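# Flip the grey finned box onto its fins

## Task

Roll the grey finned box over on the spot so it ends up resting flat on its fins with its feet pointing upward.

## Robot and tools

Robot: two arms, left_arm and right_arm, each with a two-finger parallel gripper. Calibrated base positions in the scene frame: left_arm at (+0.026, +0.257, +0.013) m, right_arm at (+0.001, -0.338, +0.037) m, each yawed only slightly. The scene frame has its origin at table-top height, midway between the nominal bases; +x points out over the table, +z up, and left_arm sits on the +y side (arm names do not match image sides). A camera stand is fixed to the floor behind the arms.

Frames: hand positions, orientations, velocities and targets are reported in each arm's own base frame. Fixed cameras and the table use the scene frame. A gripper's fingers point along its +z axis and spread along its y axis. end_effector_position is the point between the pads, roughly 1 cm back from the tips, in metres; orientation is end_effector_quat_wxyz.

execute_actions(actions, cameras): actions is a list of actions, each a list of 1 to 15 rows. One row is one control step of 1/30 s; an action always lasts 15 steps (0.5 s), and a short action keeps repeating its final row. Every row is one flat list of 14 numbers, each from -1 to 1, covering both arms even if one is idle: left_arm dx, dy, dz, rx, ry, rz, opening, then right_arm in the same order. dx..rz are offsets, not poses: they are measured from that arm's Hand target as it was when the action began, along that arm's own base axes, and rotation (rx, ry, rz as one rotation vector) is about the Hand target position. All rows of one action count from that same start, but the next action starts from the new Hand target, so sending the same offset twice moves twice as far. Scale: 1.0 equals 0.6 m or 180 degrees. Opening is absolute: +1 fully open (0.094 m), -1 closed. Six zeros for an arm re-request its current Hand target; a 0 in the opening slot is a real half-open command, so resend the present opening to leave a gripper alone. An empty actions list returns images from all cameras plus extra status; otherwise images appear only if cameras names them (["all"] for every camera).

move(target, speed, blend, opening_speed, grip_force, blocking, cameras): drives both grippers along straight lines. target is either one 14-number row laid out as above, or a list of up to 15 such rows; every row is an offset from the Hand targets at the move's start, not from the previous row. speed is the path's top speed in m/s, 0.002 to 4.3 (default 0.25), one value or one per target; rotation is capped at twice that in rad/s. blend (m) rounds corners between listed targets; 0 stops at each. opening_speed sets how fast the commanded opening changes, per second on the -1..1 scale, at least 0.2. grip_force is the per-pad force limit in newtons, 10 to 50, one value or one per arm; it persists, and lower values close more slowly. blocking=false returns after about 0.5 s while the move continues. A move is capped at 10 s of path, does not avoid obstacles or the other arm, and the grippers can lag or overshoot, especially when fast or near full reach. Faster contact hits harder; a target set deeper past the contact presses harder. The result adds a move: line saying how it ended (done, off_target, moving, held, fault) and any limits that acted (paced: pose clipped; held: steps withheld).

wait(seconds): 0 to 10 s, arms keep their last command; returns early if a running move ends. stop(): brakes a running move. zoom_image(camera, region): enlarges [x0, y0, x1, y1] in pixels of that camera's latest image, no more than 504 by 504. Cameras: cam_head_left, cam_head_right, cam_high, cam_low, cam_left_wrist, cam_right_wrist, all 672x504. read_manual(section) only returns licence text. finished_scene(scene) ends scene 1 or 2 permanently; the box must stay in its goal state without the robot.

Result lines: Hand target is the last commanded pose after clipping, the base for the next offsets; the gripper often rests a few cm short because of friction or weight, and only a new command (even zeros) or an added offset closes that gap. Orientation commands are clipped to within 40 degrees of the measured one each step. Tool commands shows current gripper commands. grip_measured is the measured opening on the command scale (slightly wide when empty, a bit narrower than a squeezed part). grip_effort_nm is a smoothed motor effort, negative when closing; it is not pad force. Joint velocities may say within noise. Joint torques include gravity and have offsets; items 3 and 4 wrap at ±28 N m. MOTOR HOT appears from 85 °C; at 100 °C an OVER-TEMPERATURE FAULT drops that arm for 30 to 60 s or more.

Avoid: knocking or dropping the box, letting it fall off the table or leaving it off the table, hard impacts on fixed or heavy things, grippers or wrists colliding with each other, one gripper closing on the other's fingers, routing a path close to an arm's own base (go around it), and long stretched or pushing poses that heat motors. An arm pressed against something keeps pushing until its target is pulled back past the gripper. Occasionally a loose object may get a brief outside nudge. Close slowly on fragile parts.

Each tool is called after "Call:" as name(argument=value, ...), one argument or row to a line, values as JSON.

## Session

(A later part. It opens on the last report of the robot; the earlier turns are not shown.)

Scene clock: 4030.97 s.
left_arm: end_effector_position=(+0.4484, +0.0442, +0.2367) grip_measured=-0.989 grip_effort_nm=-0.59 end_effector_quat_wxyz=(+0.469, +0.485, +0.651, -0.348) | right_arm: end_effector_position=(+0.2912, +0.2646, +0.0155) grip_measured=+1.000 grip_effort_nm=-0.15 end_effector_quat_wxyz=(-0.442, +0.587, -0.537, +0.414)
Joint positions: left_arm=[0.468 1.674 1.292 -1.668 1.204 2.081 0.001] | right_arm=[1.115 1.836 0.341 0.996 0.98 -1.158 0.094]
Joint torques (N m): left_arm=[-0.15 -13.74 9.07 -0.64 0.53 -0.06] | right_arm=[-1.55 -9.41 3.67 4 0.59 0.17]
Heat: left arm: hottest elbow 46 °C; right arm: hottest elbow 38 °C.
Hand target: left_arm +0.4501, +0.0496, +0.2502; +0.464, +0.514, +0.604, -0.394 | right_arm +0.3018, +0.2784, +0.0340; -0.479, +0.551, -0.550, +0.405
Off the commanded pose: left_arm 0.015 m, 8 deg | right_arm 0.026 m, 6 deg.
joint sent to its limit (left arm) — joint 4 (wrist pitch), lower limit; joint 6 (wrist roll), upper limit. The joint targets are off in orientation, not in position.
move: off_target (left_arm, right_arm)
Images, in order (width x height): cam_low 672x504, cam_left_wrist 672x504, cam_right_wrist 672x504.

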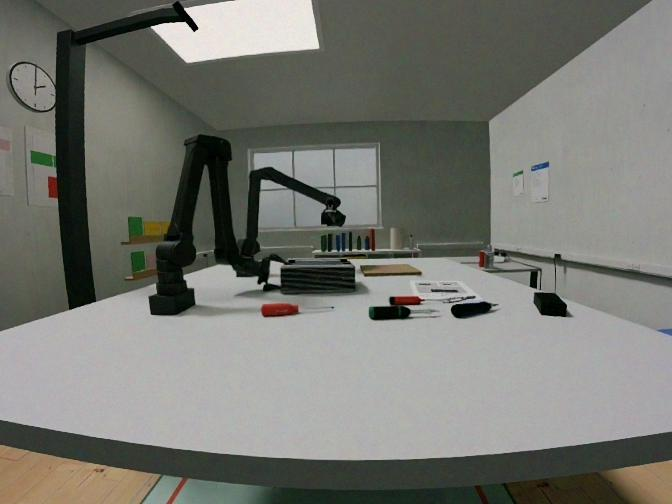

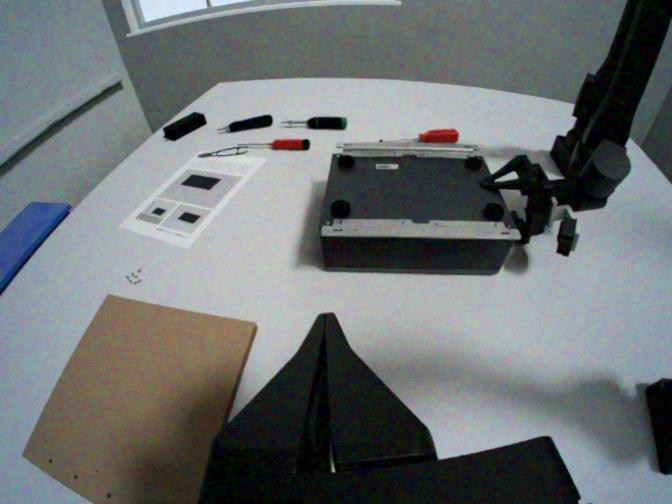

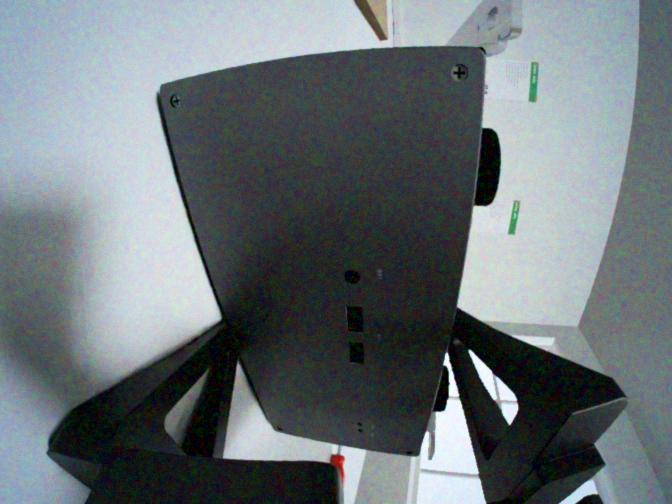

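Call:
move(
  target=[0,0,0,0,0,0,-1,0.0,0,-0.009,0.0,-0.0056,0,1],
  speed=0.03,
  cameras=["cam_low","cam_left_wrist","cam_right_wrist"],
)

Call:
zoom_image(
  camera="cam_low",
  region=[230, 220, 400, 320],
)

Call:
zoom_image(
  camera="cam_left_wrist",
  region=[440, 130, 600, 290],
)

Scene clock: 4040.10 s.
left_arm: end_effector_position=(+0.4484, +0.0442, +0.2367) grip_measured=-0.989 grip_effort_nm=-0.59 end_effector_quat_wxyz=(+0.469, +0.485, +0.651, -0.348) | right_arm: end_effector_position=(+0.2920, +0.2652, +0.0174) grip_measured=+1.000 grip_effort_nm=-0.08 end_effector_quat_wxyz=(-0.454, +0.579, -0.533, +0.418)
Joint positions: left_arm=[0.468 1.674 1.292 -1.668 1.204 2.081 0.001] | right_arm=[1.115 1.869 0.337 1.087 0.985 -1.192 0.094]
Joint torques (N m): left_arm=[-0.15 -13.63 9.1 -0.66 0.53 -0.06] | right_arm=[-1.38 -8.23 3.75 3.62 0.67 0.23]
Heat: left arm: hottest elbow 46 °C; right arm: hottest elbow 38 °C.
Hand target: left_arm +0.4501, +0.0496, +0.2502; +0.464, +0.514, +0.604, -0.394 | right_arm +0.3018, +0.2784, +0.0286; -0.484, +0.548, -0.546, +0.410
Off the commanded pose: left_arm 0.015 m, 8 deg | right_arm 0.020 m, 5 deg.
joint sent to its limit (left arm) — joint 4 (wrist pitch), lower limit; joint 6 (wrist roll), upper limit. The joint targets are off in orientation, not in position.
move: off_target (left_arm, right_arm)
Images, in order (width x height): cam_low 672x504, cam_left_wrist 672x504, cam_right_wrist 672x504.

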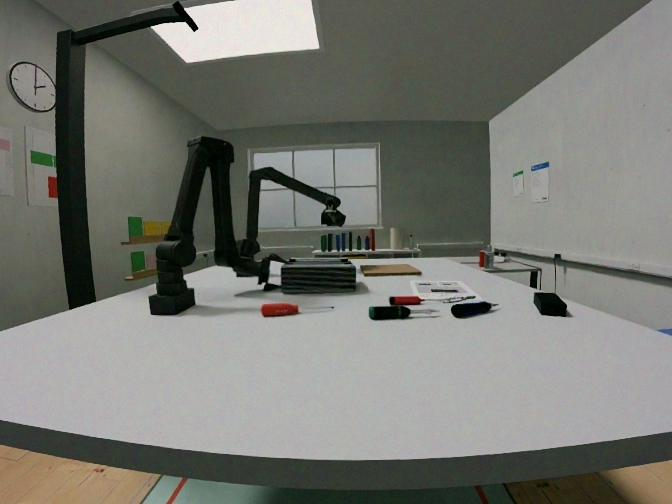

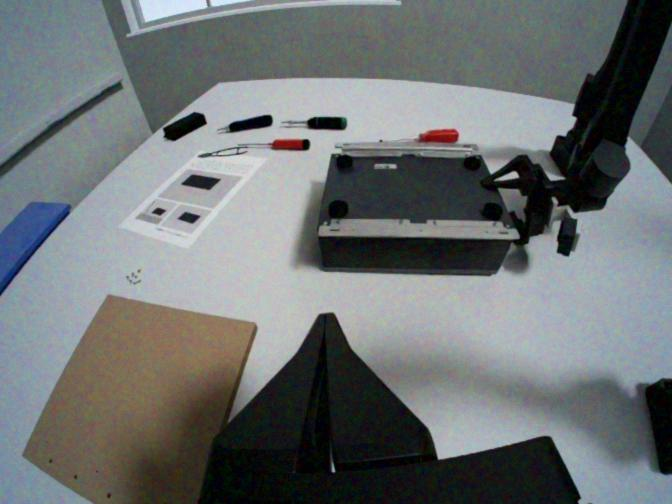

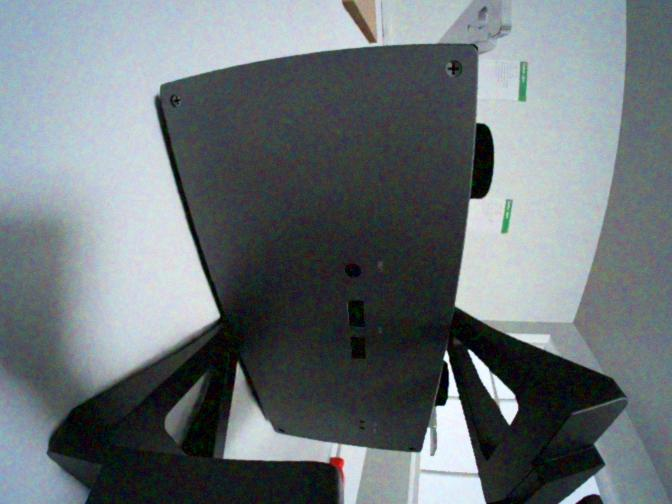

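Scaled by 2.965.

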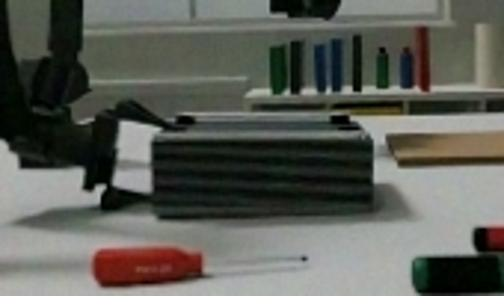

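Scaled by 3.150 from the camera's 672x504 image, which has a finer 960x720 frame.

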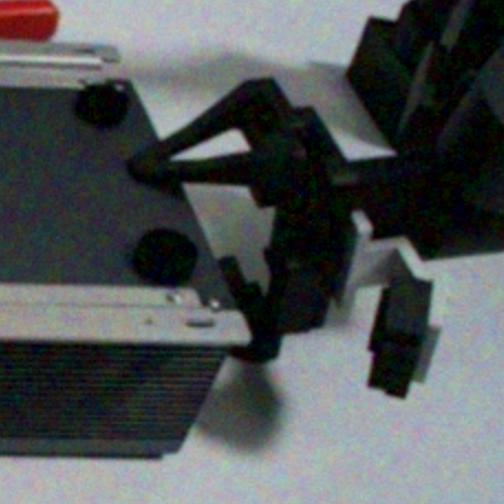

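Call:
move(
  target=[
    [0,0,0,0,0,0,-1,0.0,0,-0.004,0.0,0.0065,0,1],
    [0,0,0,0,0,0,-1,-0.025,-0.0015,-0.004,0.0,0.0065,0,1],
  ],
  speed=0.03,
  cameras=["cam_low","cam_left_wrist","cam_right_wrist"],
)

Call:
zoom_image(
  camera="cam_low",
  region=[230, 220, 400, 320],
)

Call:
zoom_image(
  camera="cam_left_wrist",
  region=[440, 130, 600, 290],
)

Scene clock: 4063.07 s.
left_arm: end_effector_position=(+0.4484, +0.0442, +0.2367) grip_measured=-0.989 grip_effort_nm=-0.59 end_effector_quat_wxyz=(+0.469, +0.485, +0.651, -0.348) | right_arm: end_effector_position=(+0.2902, +0.2640, +0.0174) grip_measured=+1.000 grip_effort_nm=-0.05 end_effector_quat_wxyz=(-0.451, +0.572, -0.538, +0.424)
Joint positions: left_arm=[0.468 1.674 1.292 -1.668 1.204 2.081 0.001] | right_arm=[1.126 1.869 0.342 1.068 1.016 -1.173 0.094]
Joint torques (N m): left_arm=[-0.26 -13.86 9.06 -0.66 0.54 -0.07] | right_arm=[1.14 -9.52 2.21 2 0.56 0.64]
Heat: left arm: hottest elbow 46 °C; right arm: hottest elbow 38 °C.
Hand target: left_arm +0.4501, +0.0496, +0.2502; +0.464, +0.514, +0.604, -0.394 | right_arm +0.2868, +0.2774, +0.0262; -0.478, +0.552, -0.551, +0.405
Off the commanded pose: left_arm 0.015 m, 8 deg | right_arm 0.017 m, 5 deg.
joint sent to its limit (left arm) — joint 4 (wrist pitch), lower limit; joint 6 (wrist roll), upper limit. The joint targets are off in orientation, not in position.
move: off_target (left_arm, right_arm)
Images, in order (width x height): cam_low 672x504, cam_left_wrist 672x504, cam_right_wrist 672x504.

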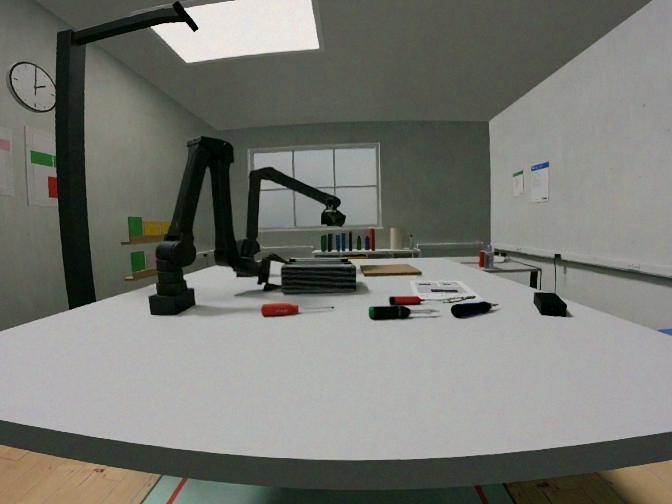

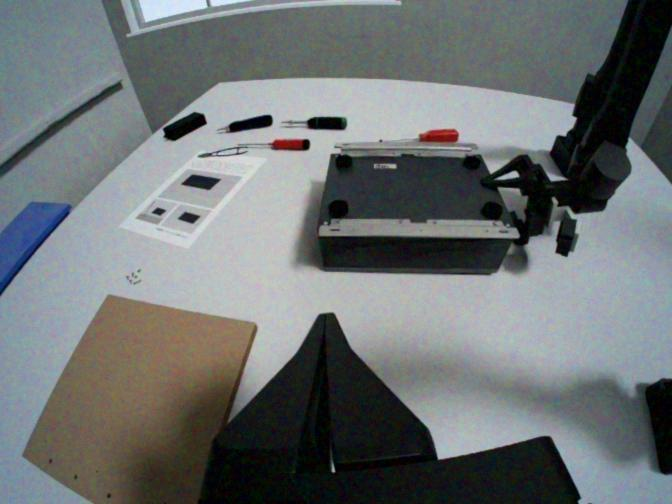

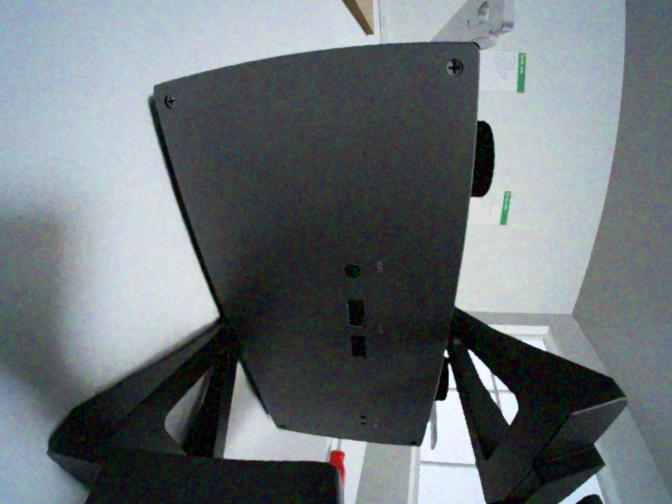

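Scaled by 2.965.

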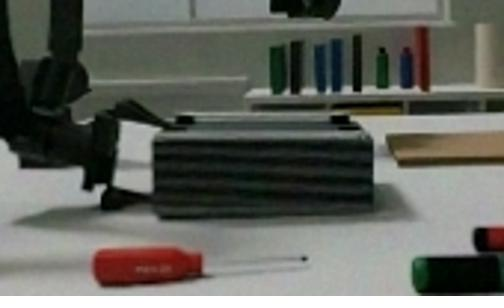

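Scaled by 3.150 from the camera's 672x504 image, which has a finer 960x720 frame.

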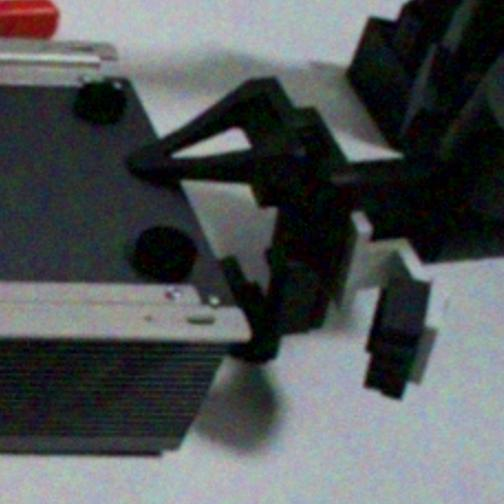

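Call:
move(
  target=[0,0,0,0,0,0,-1,-0.03,-0.002,0.003,0.0,0.004,0,1],
  speed=0.03,
  cameras=["cam_low","cam_left_wrist","cam_right_wrist"],
)

Call:
zoom_image(
  camera="cam_low",
  region=[230, 220, 400, 320],
)

Call:
zoom_image(
  camera="cam_left_wrist",
  region=[440, 130, 600, 290],
)

Scene clock: 4074.30 s.
left_arm: end_effector_position=(+0.4484, +0.0442, +0.2367) grip_measured=-0.989 grip_effort_nm=-0.58 end_effector_quat_wxyz=(+0.469, +0.485, +0.651, -0.348) | right_arm: end_effector_position=(+0.2778, +0.2655, +0.0164) grip_measured=+1.000 grip_effort_nm=-0.05 end_effector_quat_wxyz=(-0.446, +0.572, -0.544, +0.422)
Joint positions: left_arm=[0.468 1.674 1.292 -1.668 1.204 2.081 0.001] | right_arm=[1.17 1.839 0.34 0.973 1.058 -1.099 0.094]
Joint torques (N m): left_arm=[-0.03 -13.74 9.1 -0.61 0.53 -0.06] | right_arm=[1.96 -10.46 1.18 2.29 0.74 0.53]
Heat: left arm: hottest elbow 46 °C; right arm: hottest elbow 38 °C.
Hand target: left_arm +0.4501, +0.0496, +0.2502; +0.464, +0.514, +0.604, -0.394 | right_arm +0.2688, +0.2762, +0.0280; -0.474, +0.554, -0.554, +0.401
Off the commanded pose: left_arm 0.015 m, 8 deg | right_arm 0.018 m, 5 deg.
joint sent to its limit (left arm) — joint 4 (wrist pitch), lower limit; joint 6 (wrist roll), upper limit. The joint targets are off in orientation, not in position.
move: off_target (left_arm, right_arm)
Images, in order (width x height): cam_low 672x504, cam_left_wrist 672x504, cam_right_wrist 672x504.

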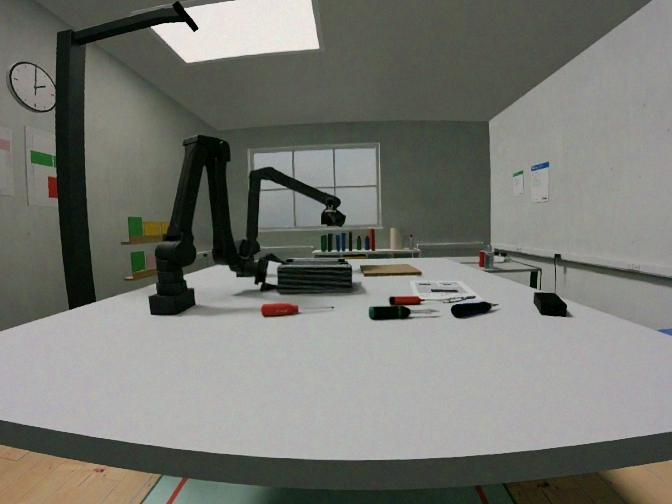

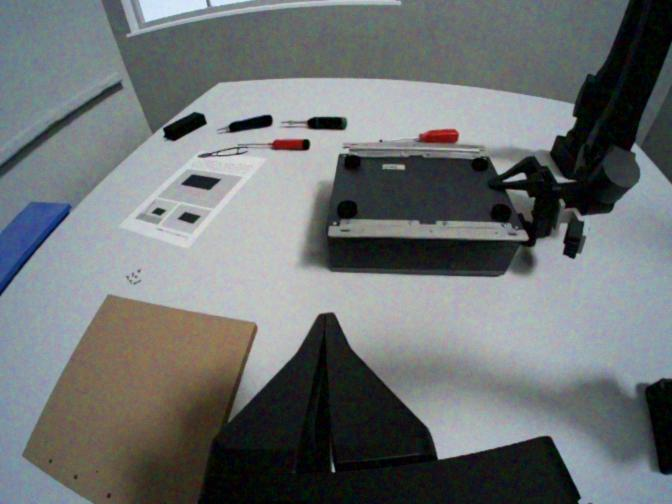

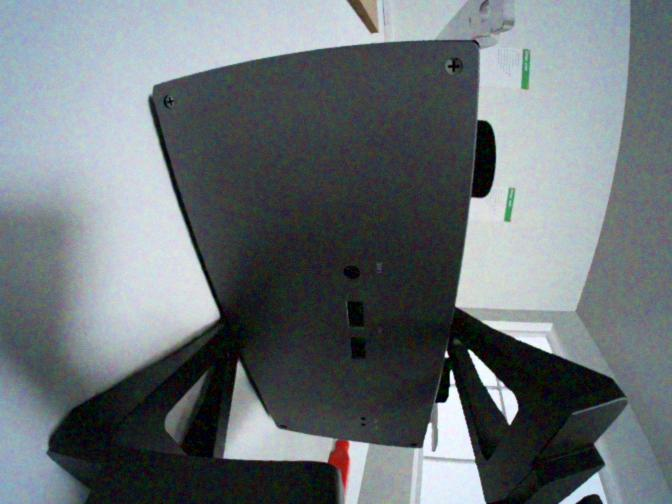

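Scaled by 2.965.

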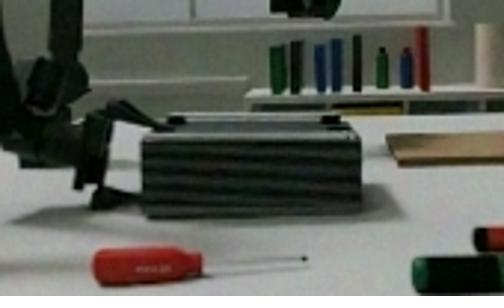

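Scaled by 3.150 from the camera's 672x504 image, which has a finer 960x720 frame.

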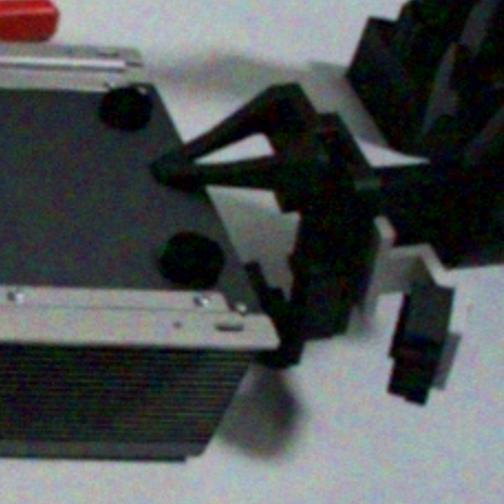

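Call:
execute_actions(
  actions=[
    [[0,0,0,0,0,0,-1,-0.0047,-0.0003,0,0,0,0,1],[0,0,0,0,0,0,-1,-0.0185,-0.0011,0,0,0,0,1],[0,0,0,0,0,0,-1,-0.0417,-0.0025,0,0,0,0,1],[0,0,0,0,0,0,-1,-0.065,-0.004,0,0,0,0,1],[0,0,0,0,0,0,-1,-0.0842,-0.0051,0,0,0,0,1],[0,0,0,0,0,0,-1,-0.0983,-0.006,0,0,0,0,1],[0,0,0,0,0,0,-1,-0.1075,-0.0066,0,0,0,0,1],[0,0,0,0,0,0,-1,-0.1117,-0.0068,0,0,0,0,1]],
  ],
  cameras=["cam_low","cam_left_wrist","cam_right_wrist"],
)

Call:
zoom_image(
  camera="cam_low",
  region=[230, 220, 400, 320],
)

Call:
zoom_image(
  camera="cam_left_wrist",
  region=[440, 130, 600, 290],
)

Scene clock: 4155.10 s.
left_arm: end_effector_position=(+0.4484, +0.0442, +0.2367) grip_measured=-0.989 grip_effort_nm=-0.59 end_effector_quat_wxyz=(+0.469, +0.485, +0.651, -0.348) | right_arm: end_effector_position=(+0.2087, +0.2623, +0.0182) grip_measured=+1.000 grip_effort_nm=-0.05 end_effector_quat_wxyz=(-0.464, +0.574, -0.529, +0.419)
Joint positions: left_arm=[0.468 1.674 1.292 -1.668 1.204 2.081 0.001] | right_arm=[1.414 1.778 0.283 0.756 1.24 -0.849 0.094]
Joint torques (N m): left_arm=[-0.03 -13.68 9.07 -0.64 0.53 -0.06] | right_arm=[1.26 -9 1.88 1.89 1.19 0.55]
Heat: left arm: hottest elbow 46 °C; right arm: hottest elbow 36 °C.
Hand target: left_arm +0.4501, +0.0496, +0.2502; +0.464, +0.514, +0.604, -0.394 | right_arm +0.2018, +0.2721, +0.0279; -0.474, +0.554, -0.554, +0.401
Off the commanded pose: left_arm 0.015 m, 8 deg | right_arm 0.015 m, 4 deg.
joint sent to its limit (left arm) — joint 4 (wrist pitch), lower limit; joint 6 (wrist roll), upper limit. The joint targets are off in orientation, not in position.
Images, in order (width x height): cam_low 672x504, cam_left_wrist 672x504, cam_right_wrist 672x504.

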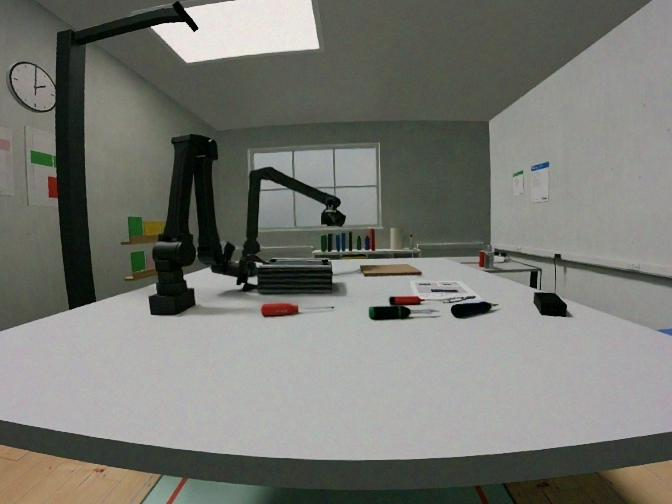

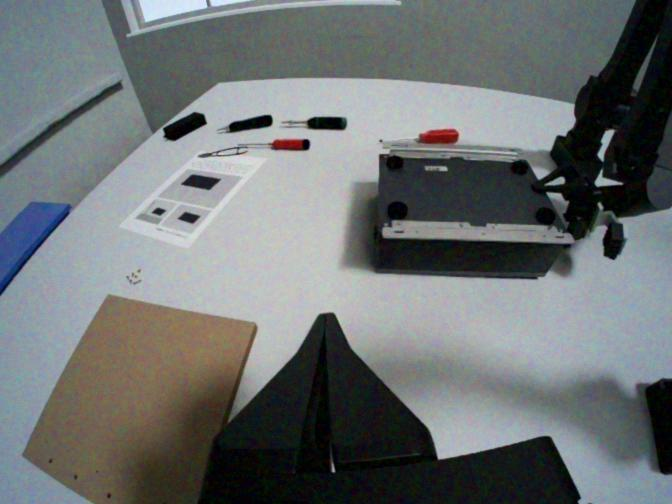

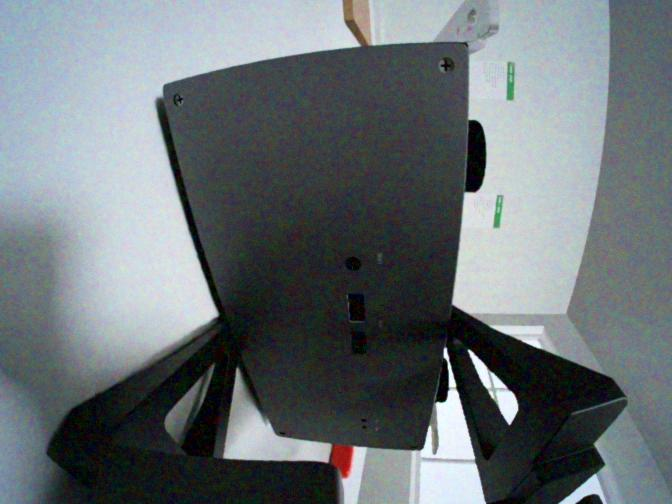

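Scaled by 2.965.

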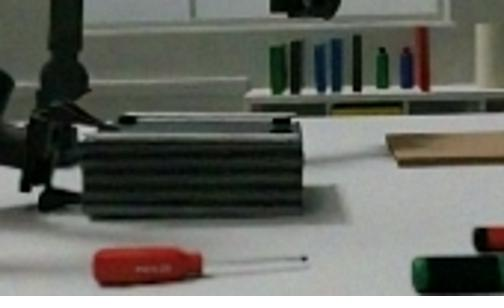

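Scaled by 3.150 from the camera's 672x504 image, which has a finer 960x720 frame.

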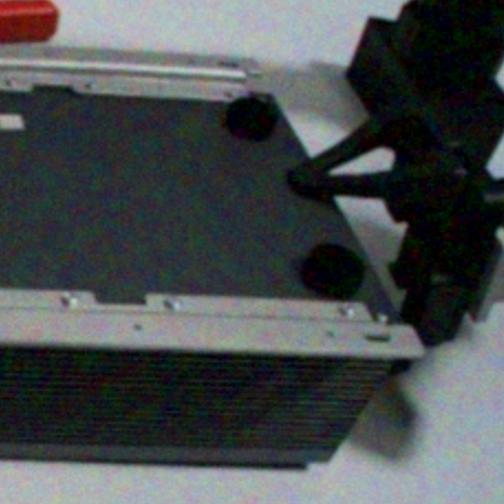

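Call:
execute_actions(
  actions=[],
)

Call:
zoom_image(
  camera="cam_right_wrist",
  region=[140, 30, 520, 315],
)

Call:
zoom_image(
  camera="cam_right_wrist",
  region=[180, 250, 500, 490],
)

Call:
zoom_image(
  camera="cam_high",
  region=[220, 120, 420, 320],
)

Call:
zoom_image(
  camera="cam_left_wrist",
  region=[340, 120, 620, 300],
)

Scene clock: 4234.03 s.
left_arm: end_effector_position=(+0.4484, +0.0442, +0.2367) grip_measured=-0.989 grip_effort_nm=-0.59 end_effector_quat_wxyz=(+0.469, +0.485, +0.651, -0.348) | right_arm: end_effector_position=(+0.2087, +0.2623, +0.0182) grip_measured=+1.000 grip_effort_nm=-0.05 end_effector_quat_wxyz=(-0.464, +0.574, -0.529, +0.419)
Joint positions: left_arm=[0.468 1.674 1.292 -1.668 1.204 2.081 0.001] | right_arm=[1.414 1.778 0.283 0.756 1.24 -0.849 0.094]
Joint velocities: within noise
Joint torques (N m): left_arm=[-0.21 -13.86 9.07 -0.61 0.53 -0.06] | right_arm=[1.73 -9.52 1.83 1.65 1.18 0.52]
Heat: left arm: hottest elbow 46 °C; right arm: hottest elbow 36 °C.
Hand target: left_arm +0.4501, +0.0496, +0.2502; +0.464, +0.514, +0.604, -0.394 | right_arm +0.2018, +0.2720, +0.0279; -0.474, +0.554, -0.554, +0.401
Tool commands: left_gripper/opening=-1.0 right_gripper/opening=+1.0
Off the commanded pose: left_arm 0.015 m, 8 deg | right_arm 0.015 m, 4 deg.

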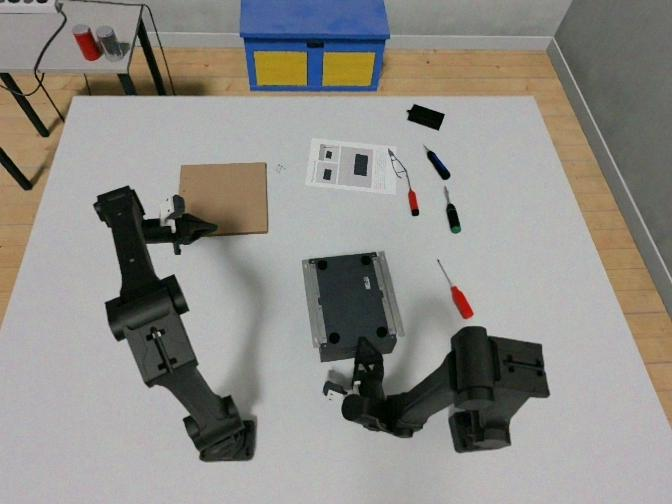

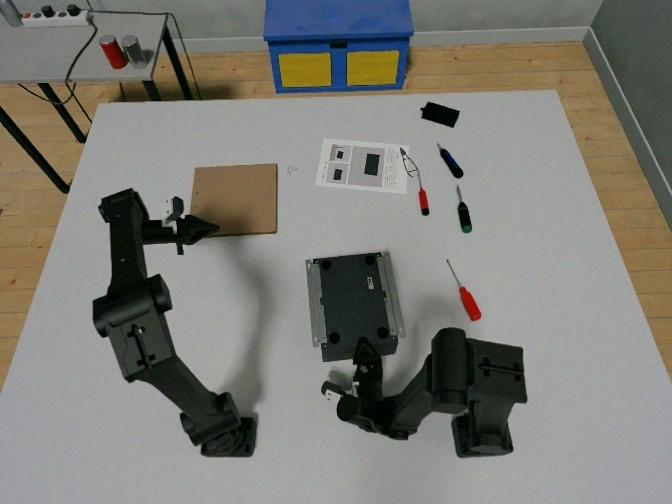

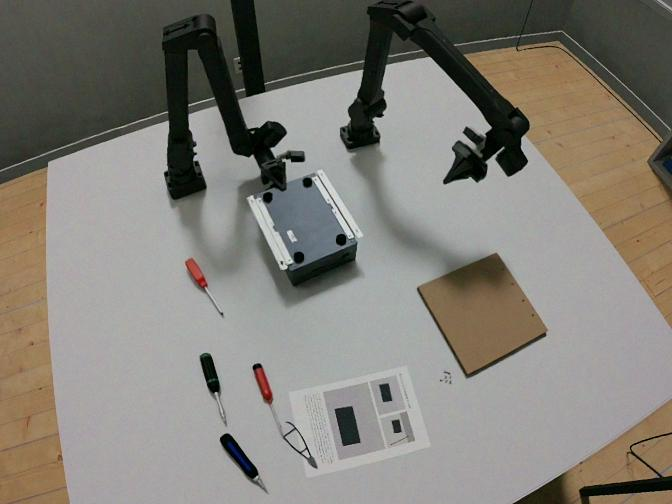

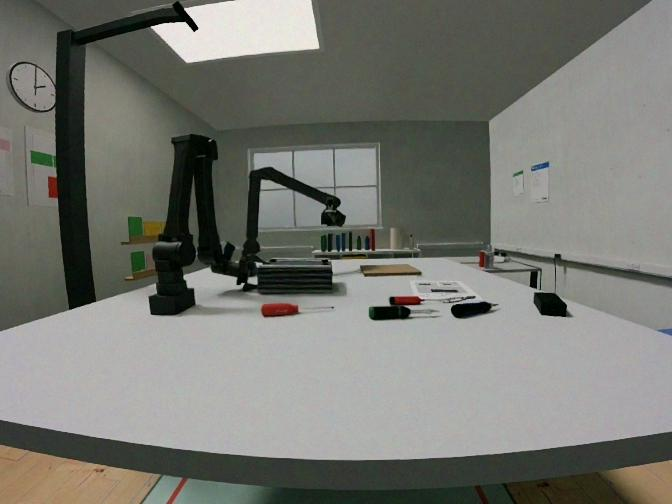

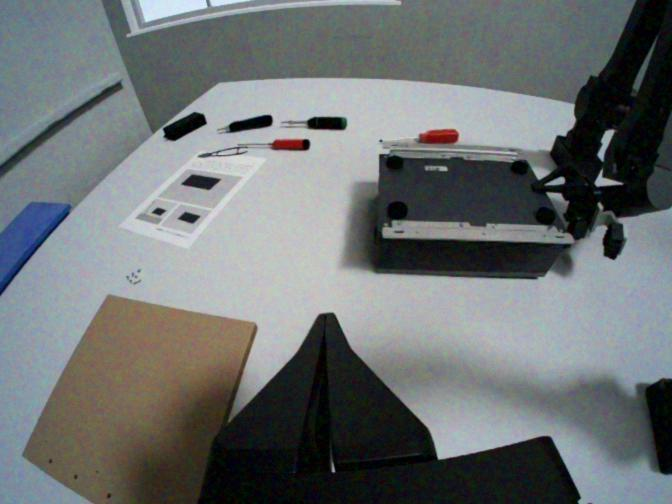

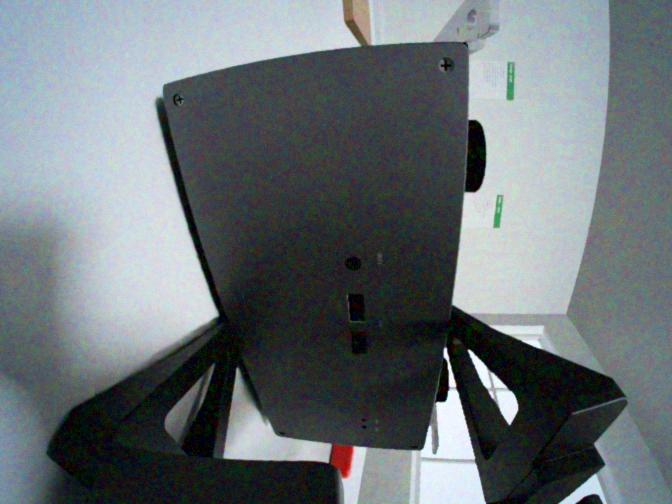

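Scaled by 1.326 from the camera's 672x504 image, which has a finer 960x720 frame.

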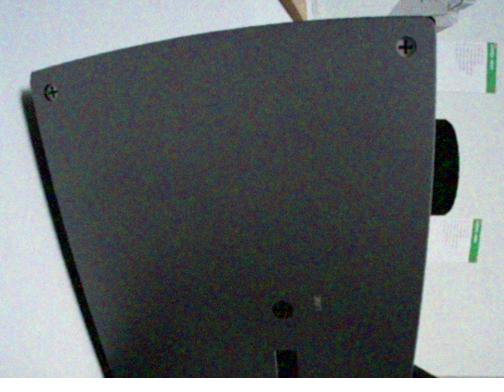

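Scaled by 1.575 from the camera's 672x504 image, which has a finer 960x720 frame.

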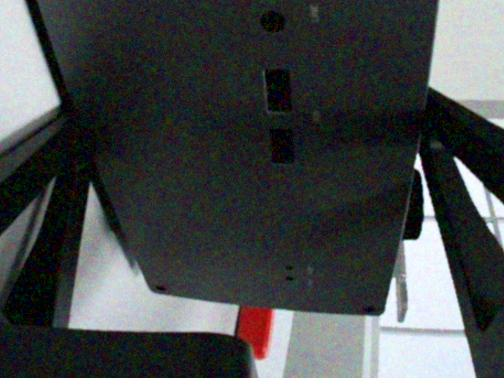

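Scaled by 2.520.

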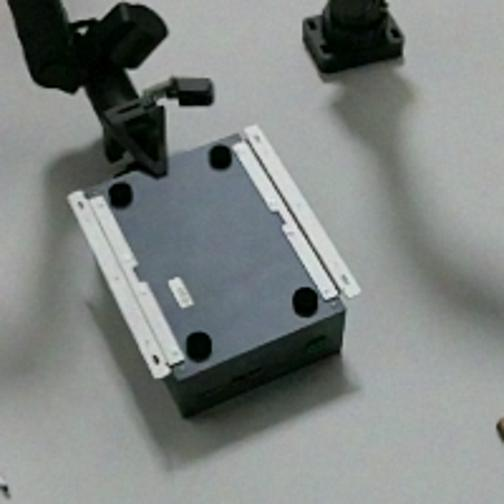

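Scaled by 1.800 from the camera's 672x504 image, which has a finer 960x720 frame.

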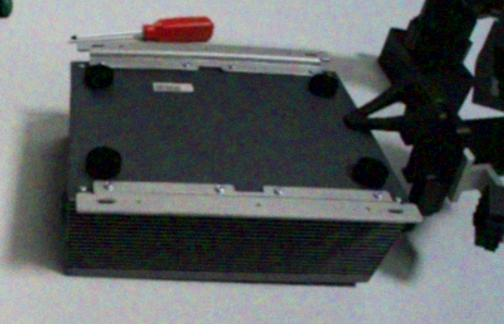

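Call:
move(
  target=[-0.3293,-0.3503,-0.0833,-0.177,0.471,0.099,0.1,0,0,0,0,0,0,1],
  speed=0.12,
  cameras=["all"],
)

Scene clock: 4452.83 s.
left_arm: end_effector_position=(+0.2557, -0.1566, +0.1982) grip_measured=+0.097 grip_effort_nm=0.16 end_effector_quat_wxyz=(+0.020, -0.023, +0.711, -0.702) | right_arm: end_effector_position=(+0.2080, +0.2585, +0.0156) grip_measured=+1.000 grip_effort_nm=-0.05 end_effector_quat_wxyz=(-0.447, +0.572, -0.545, +0.418)
Joint positions: left_arm=[0.071 1.373 0.627 -1.544 1.554 0.714 0.052] | right_arm=[1.414 1.727 0.306 0.539 1.241 -0.707 0.094]
Joint torques (N m): left_arm=[-1.67 -6.36 5.26 0.09 0.7 -0.22] | right_arm=[1.9 -9.99 2.81 1.51 1.24 0.39]
Heat: left arm: hottest elbow 46 °C; right arm: hottest elbow 34 °C.
Hand target: left_arm +0.2524, -0.1607, +0.2003; +0.104, -0.105, +0.699, -0.700 | right_arm +0.2018, +0.2721, +0.0280; -0.475, +0.554, -0.554, +0.401
Off the commanded pose: left_arm 0.006 m, 14 deg | right_arm 0.019 m, 4 deg.
joint sent to its limit (left arm) — joint 5 (wrist yaw), upper limit. The joint targets are off in orientation, not in position.
move: off_target (left_arm, right_arm)

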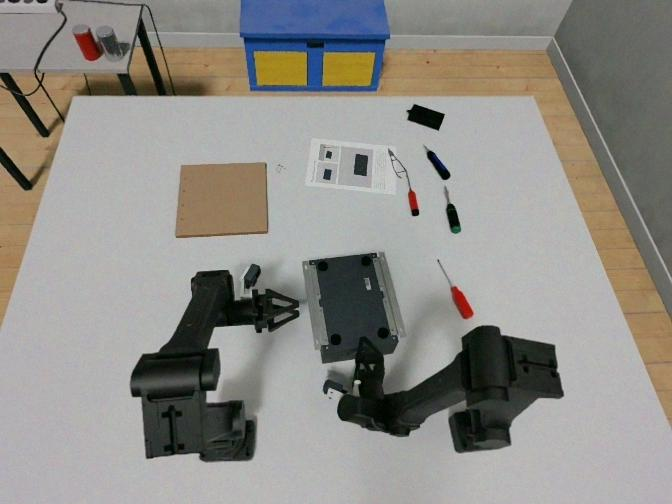

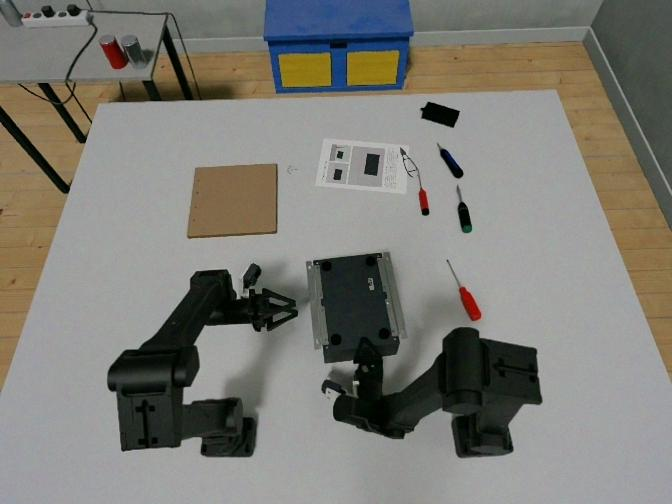

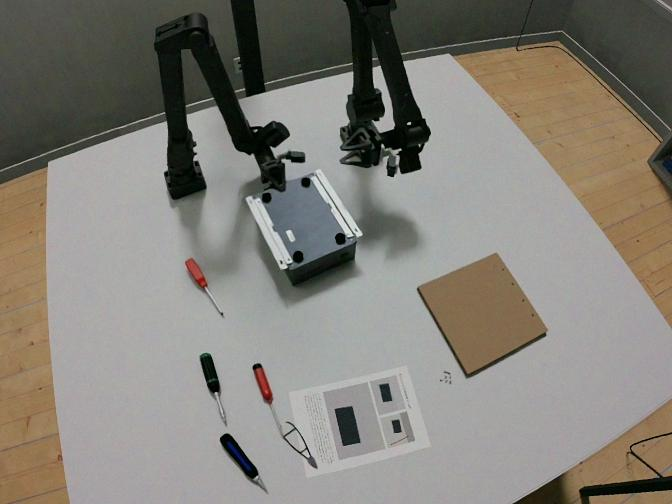

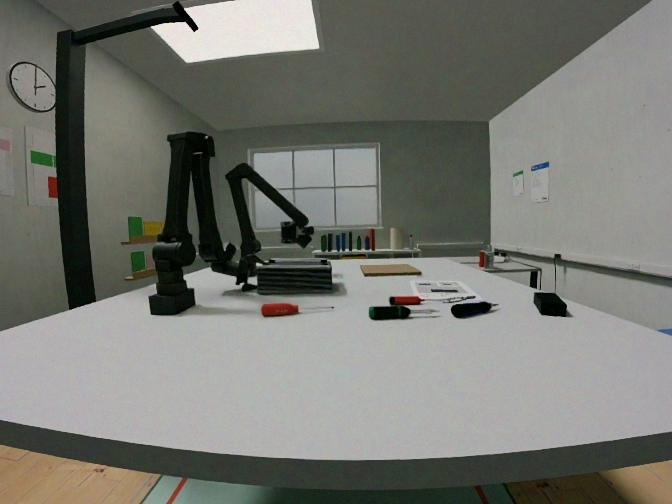

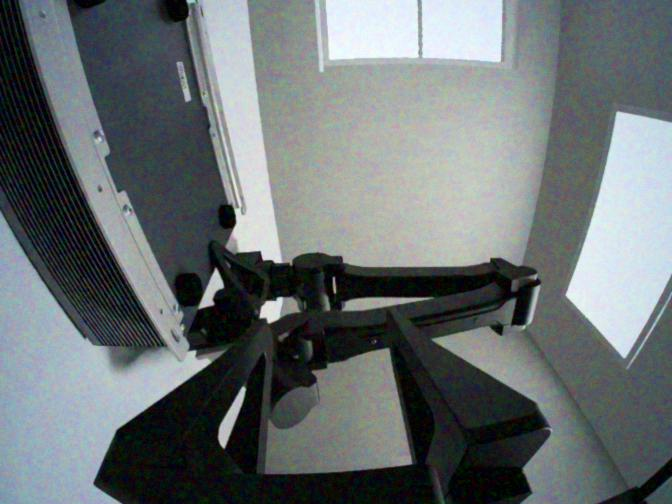

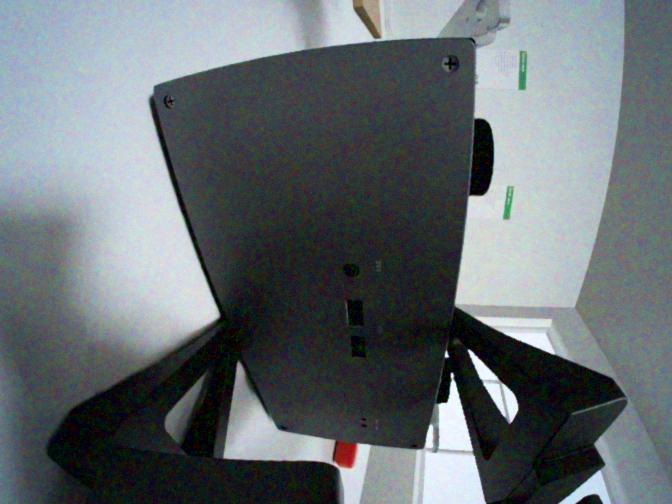

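Call:
move(
  target=[0,0,-0.1847,0,0,0,0.1,0,0,0,0,0,0,1],
  speed=0.08,
  cameras=["cam_head_left","cam_low","cam_left_wrist","cam_high"],
)

Scene clock: 4471.17 s.
left_arm: end_effector_position=(+0.2561, -0.1566, +0.0942) grip_measured=+0.097 grip_effort_nm=0.16 end_effector_quat_wxyz=(+0.031, -0.012, +0.711, -0.702) | right_arm: end_effector_position=(+0.2080, +0.2585, +0.0156) grip_measured=+1.000 grip_effort_nm=-0.05 end_effector_quat_wxyz=(-0.447, +0.572, -0.545, +0.418)
Joint positions: left_arm=[0.071 1.679 0.547 -1.116 1.555 0.705 0.052] | right_arm=[1.414 1.727 0.306 0.539 1.241 -0.707 0.094]
Joint torques (N m): left_arm=[-1.67 -5.89 2.69 0.14 0.71 -0.28] | right_arm=[1.79 -9.76 2.84 1.63 1.27 0.4]
Heat: left arm: hottest elbow 45 °C; right arm: hottest elbow 34 °C.
Hand target: left_arm +0.2524, -0.1606, +0.0895; +0.104, -0.105, +0.699, -0.700 | right_arm +0.2018, +0.2721, +0.0280; -0.475, +0.554, -0.554, +0.401
Off the commanded pose: left_arm 0.007 m, 14 deg | right_arm 0.019 m, 4 deg.
joint sent to its limit (left arm) — joint 5 (wrist yaw), upper limit. The joint targets are off in orientation, not in position.
move: off_target (left_arm, right_arm)
Images, in order (width x height): cam_head_left 672x504, cam_high 672x504, cam_low 672x504, cam_left_wrist 672x504.

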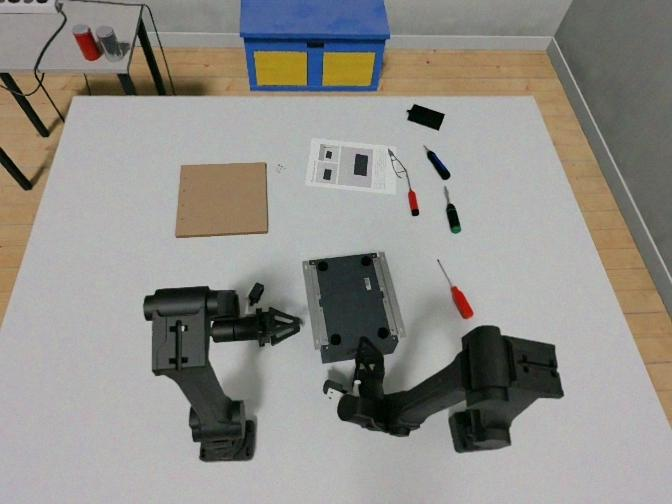

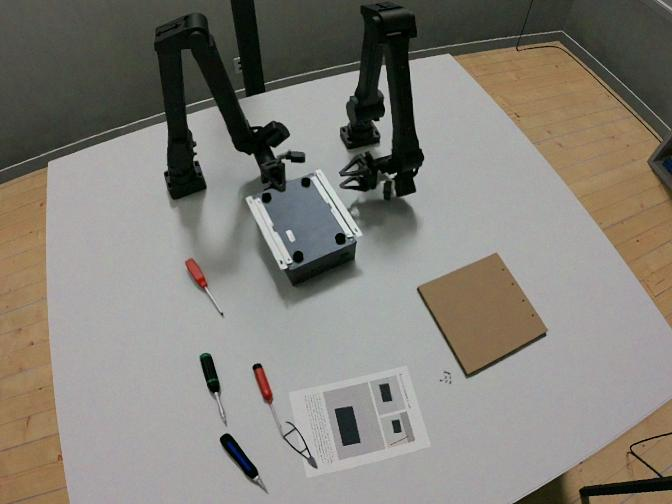

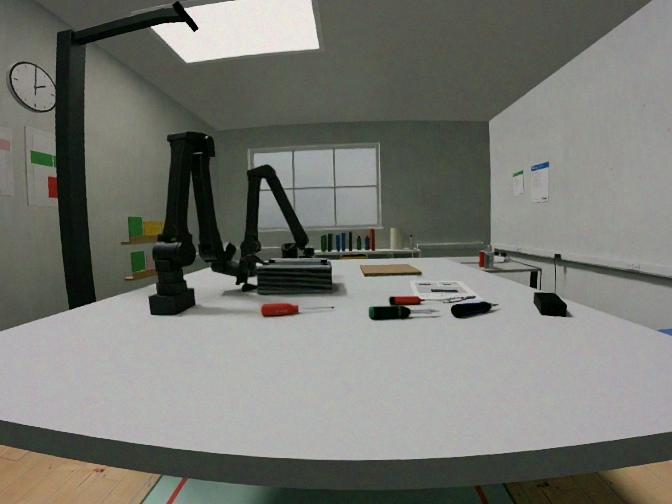

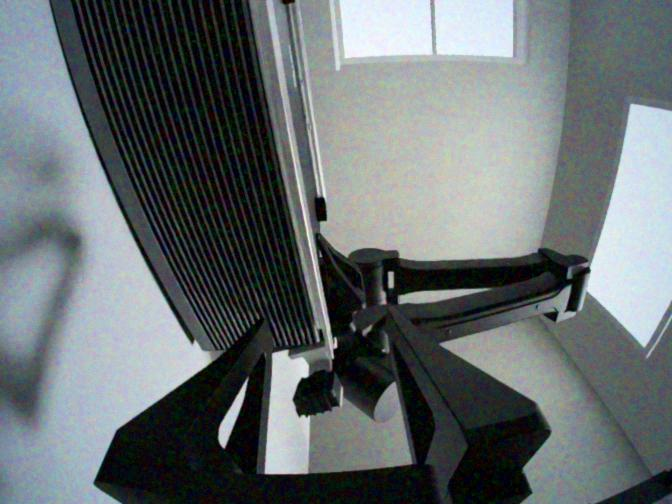

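Call:
zoom_image(
  camera="cam_left_wrist",
  region=[180, 180, 440, 400],
)

Call:
zoom_image(
  camera="cam_head_left",
  region=[200, 230, 440, 410],
)

Scaled by 1.938 from the camera's 672x504 image, which has a finer 960x720 frame.

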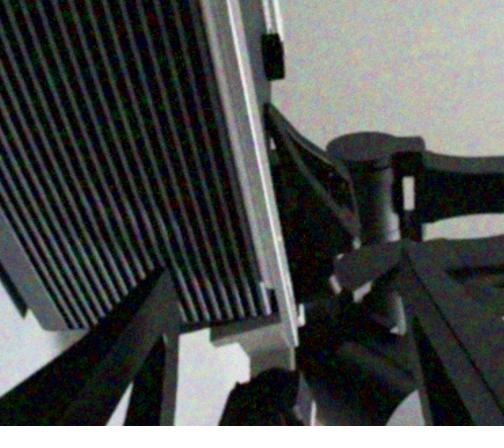

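Scaled by 2.100.

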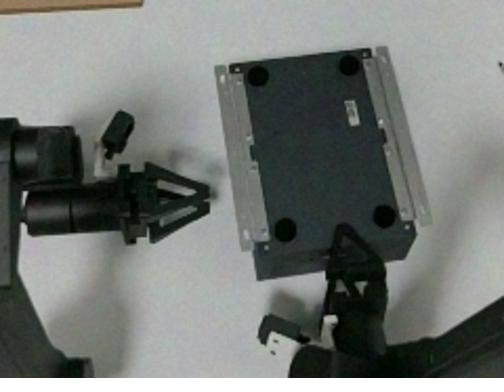

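Call:
zoom_image(
  camera="cam_left_wrist",
  region=[230, 60, 360, 220],
)

Call:
zoom_image(
  camera="cam_left_wrist",
  region=[270, 220, 400, 380],
)

Scaled by 3.150 from the camera's 672x504 image, which has a finer 960x720 frame.

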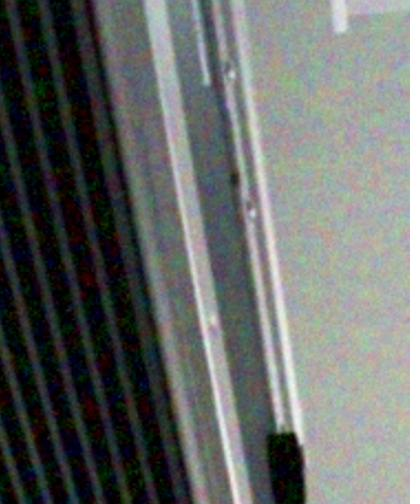

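Scaled by 3.150 from the camera's 672x504 image, which has a finer 960x720 frame.

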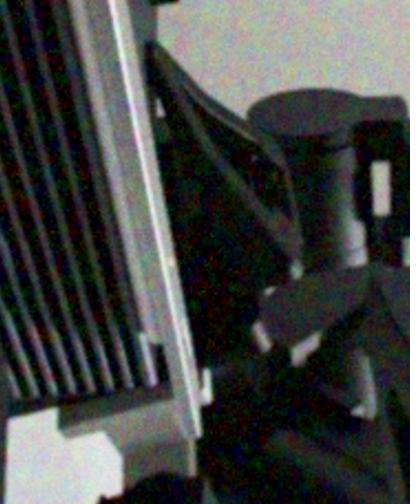

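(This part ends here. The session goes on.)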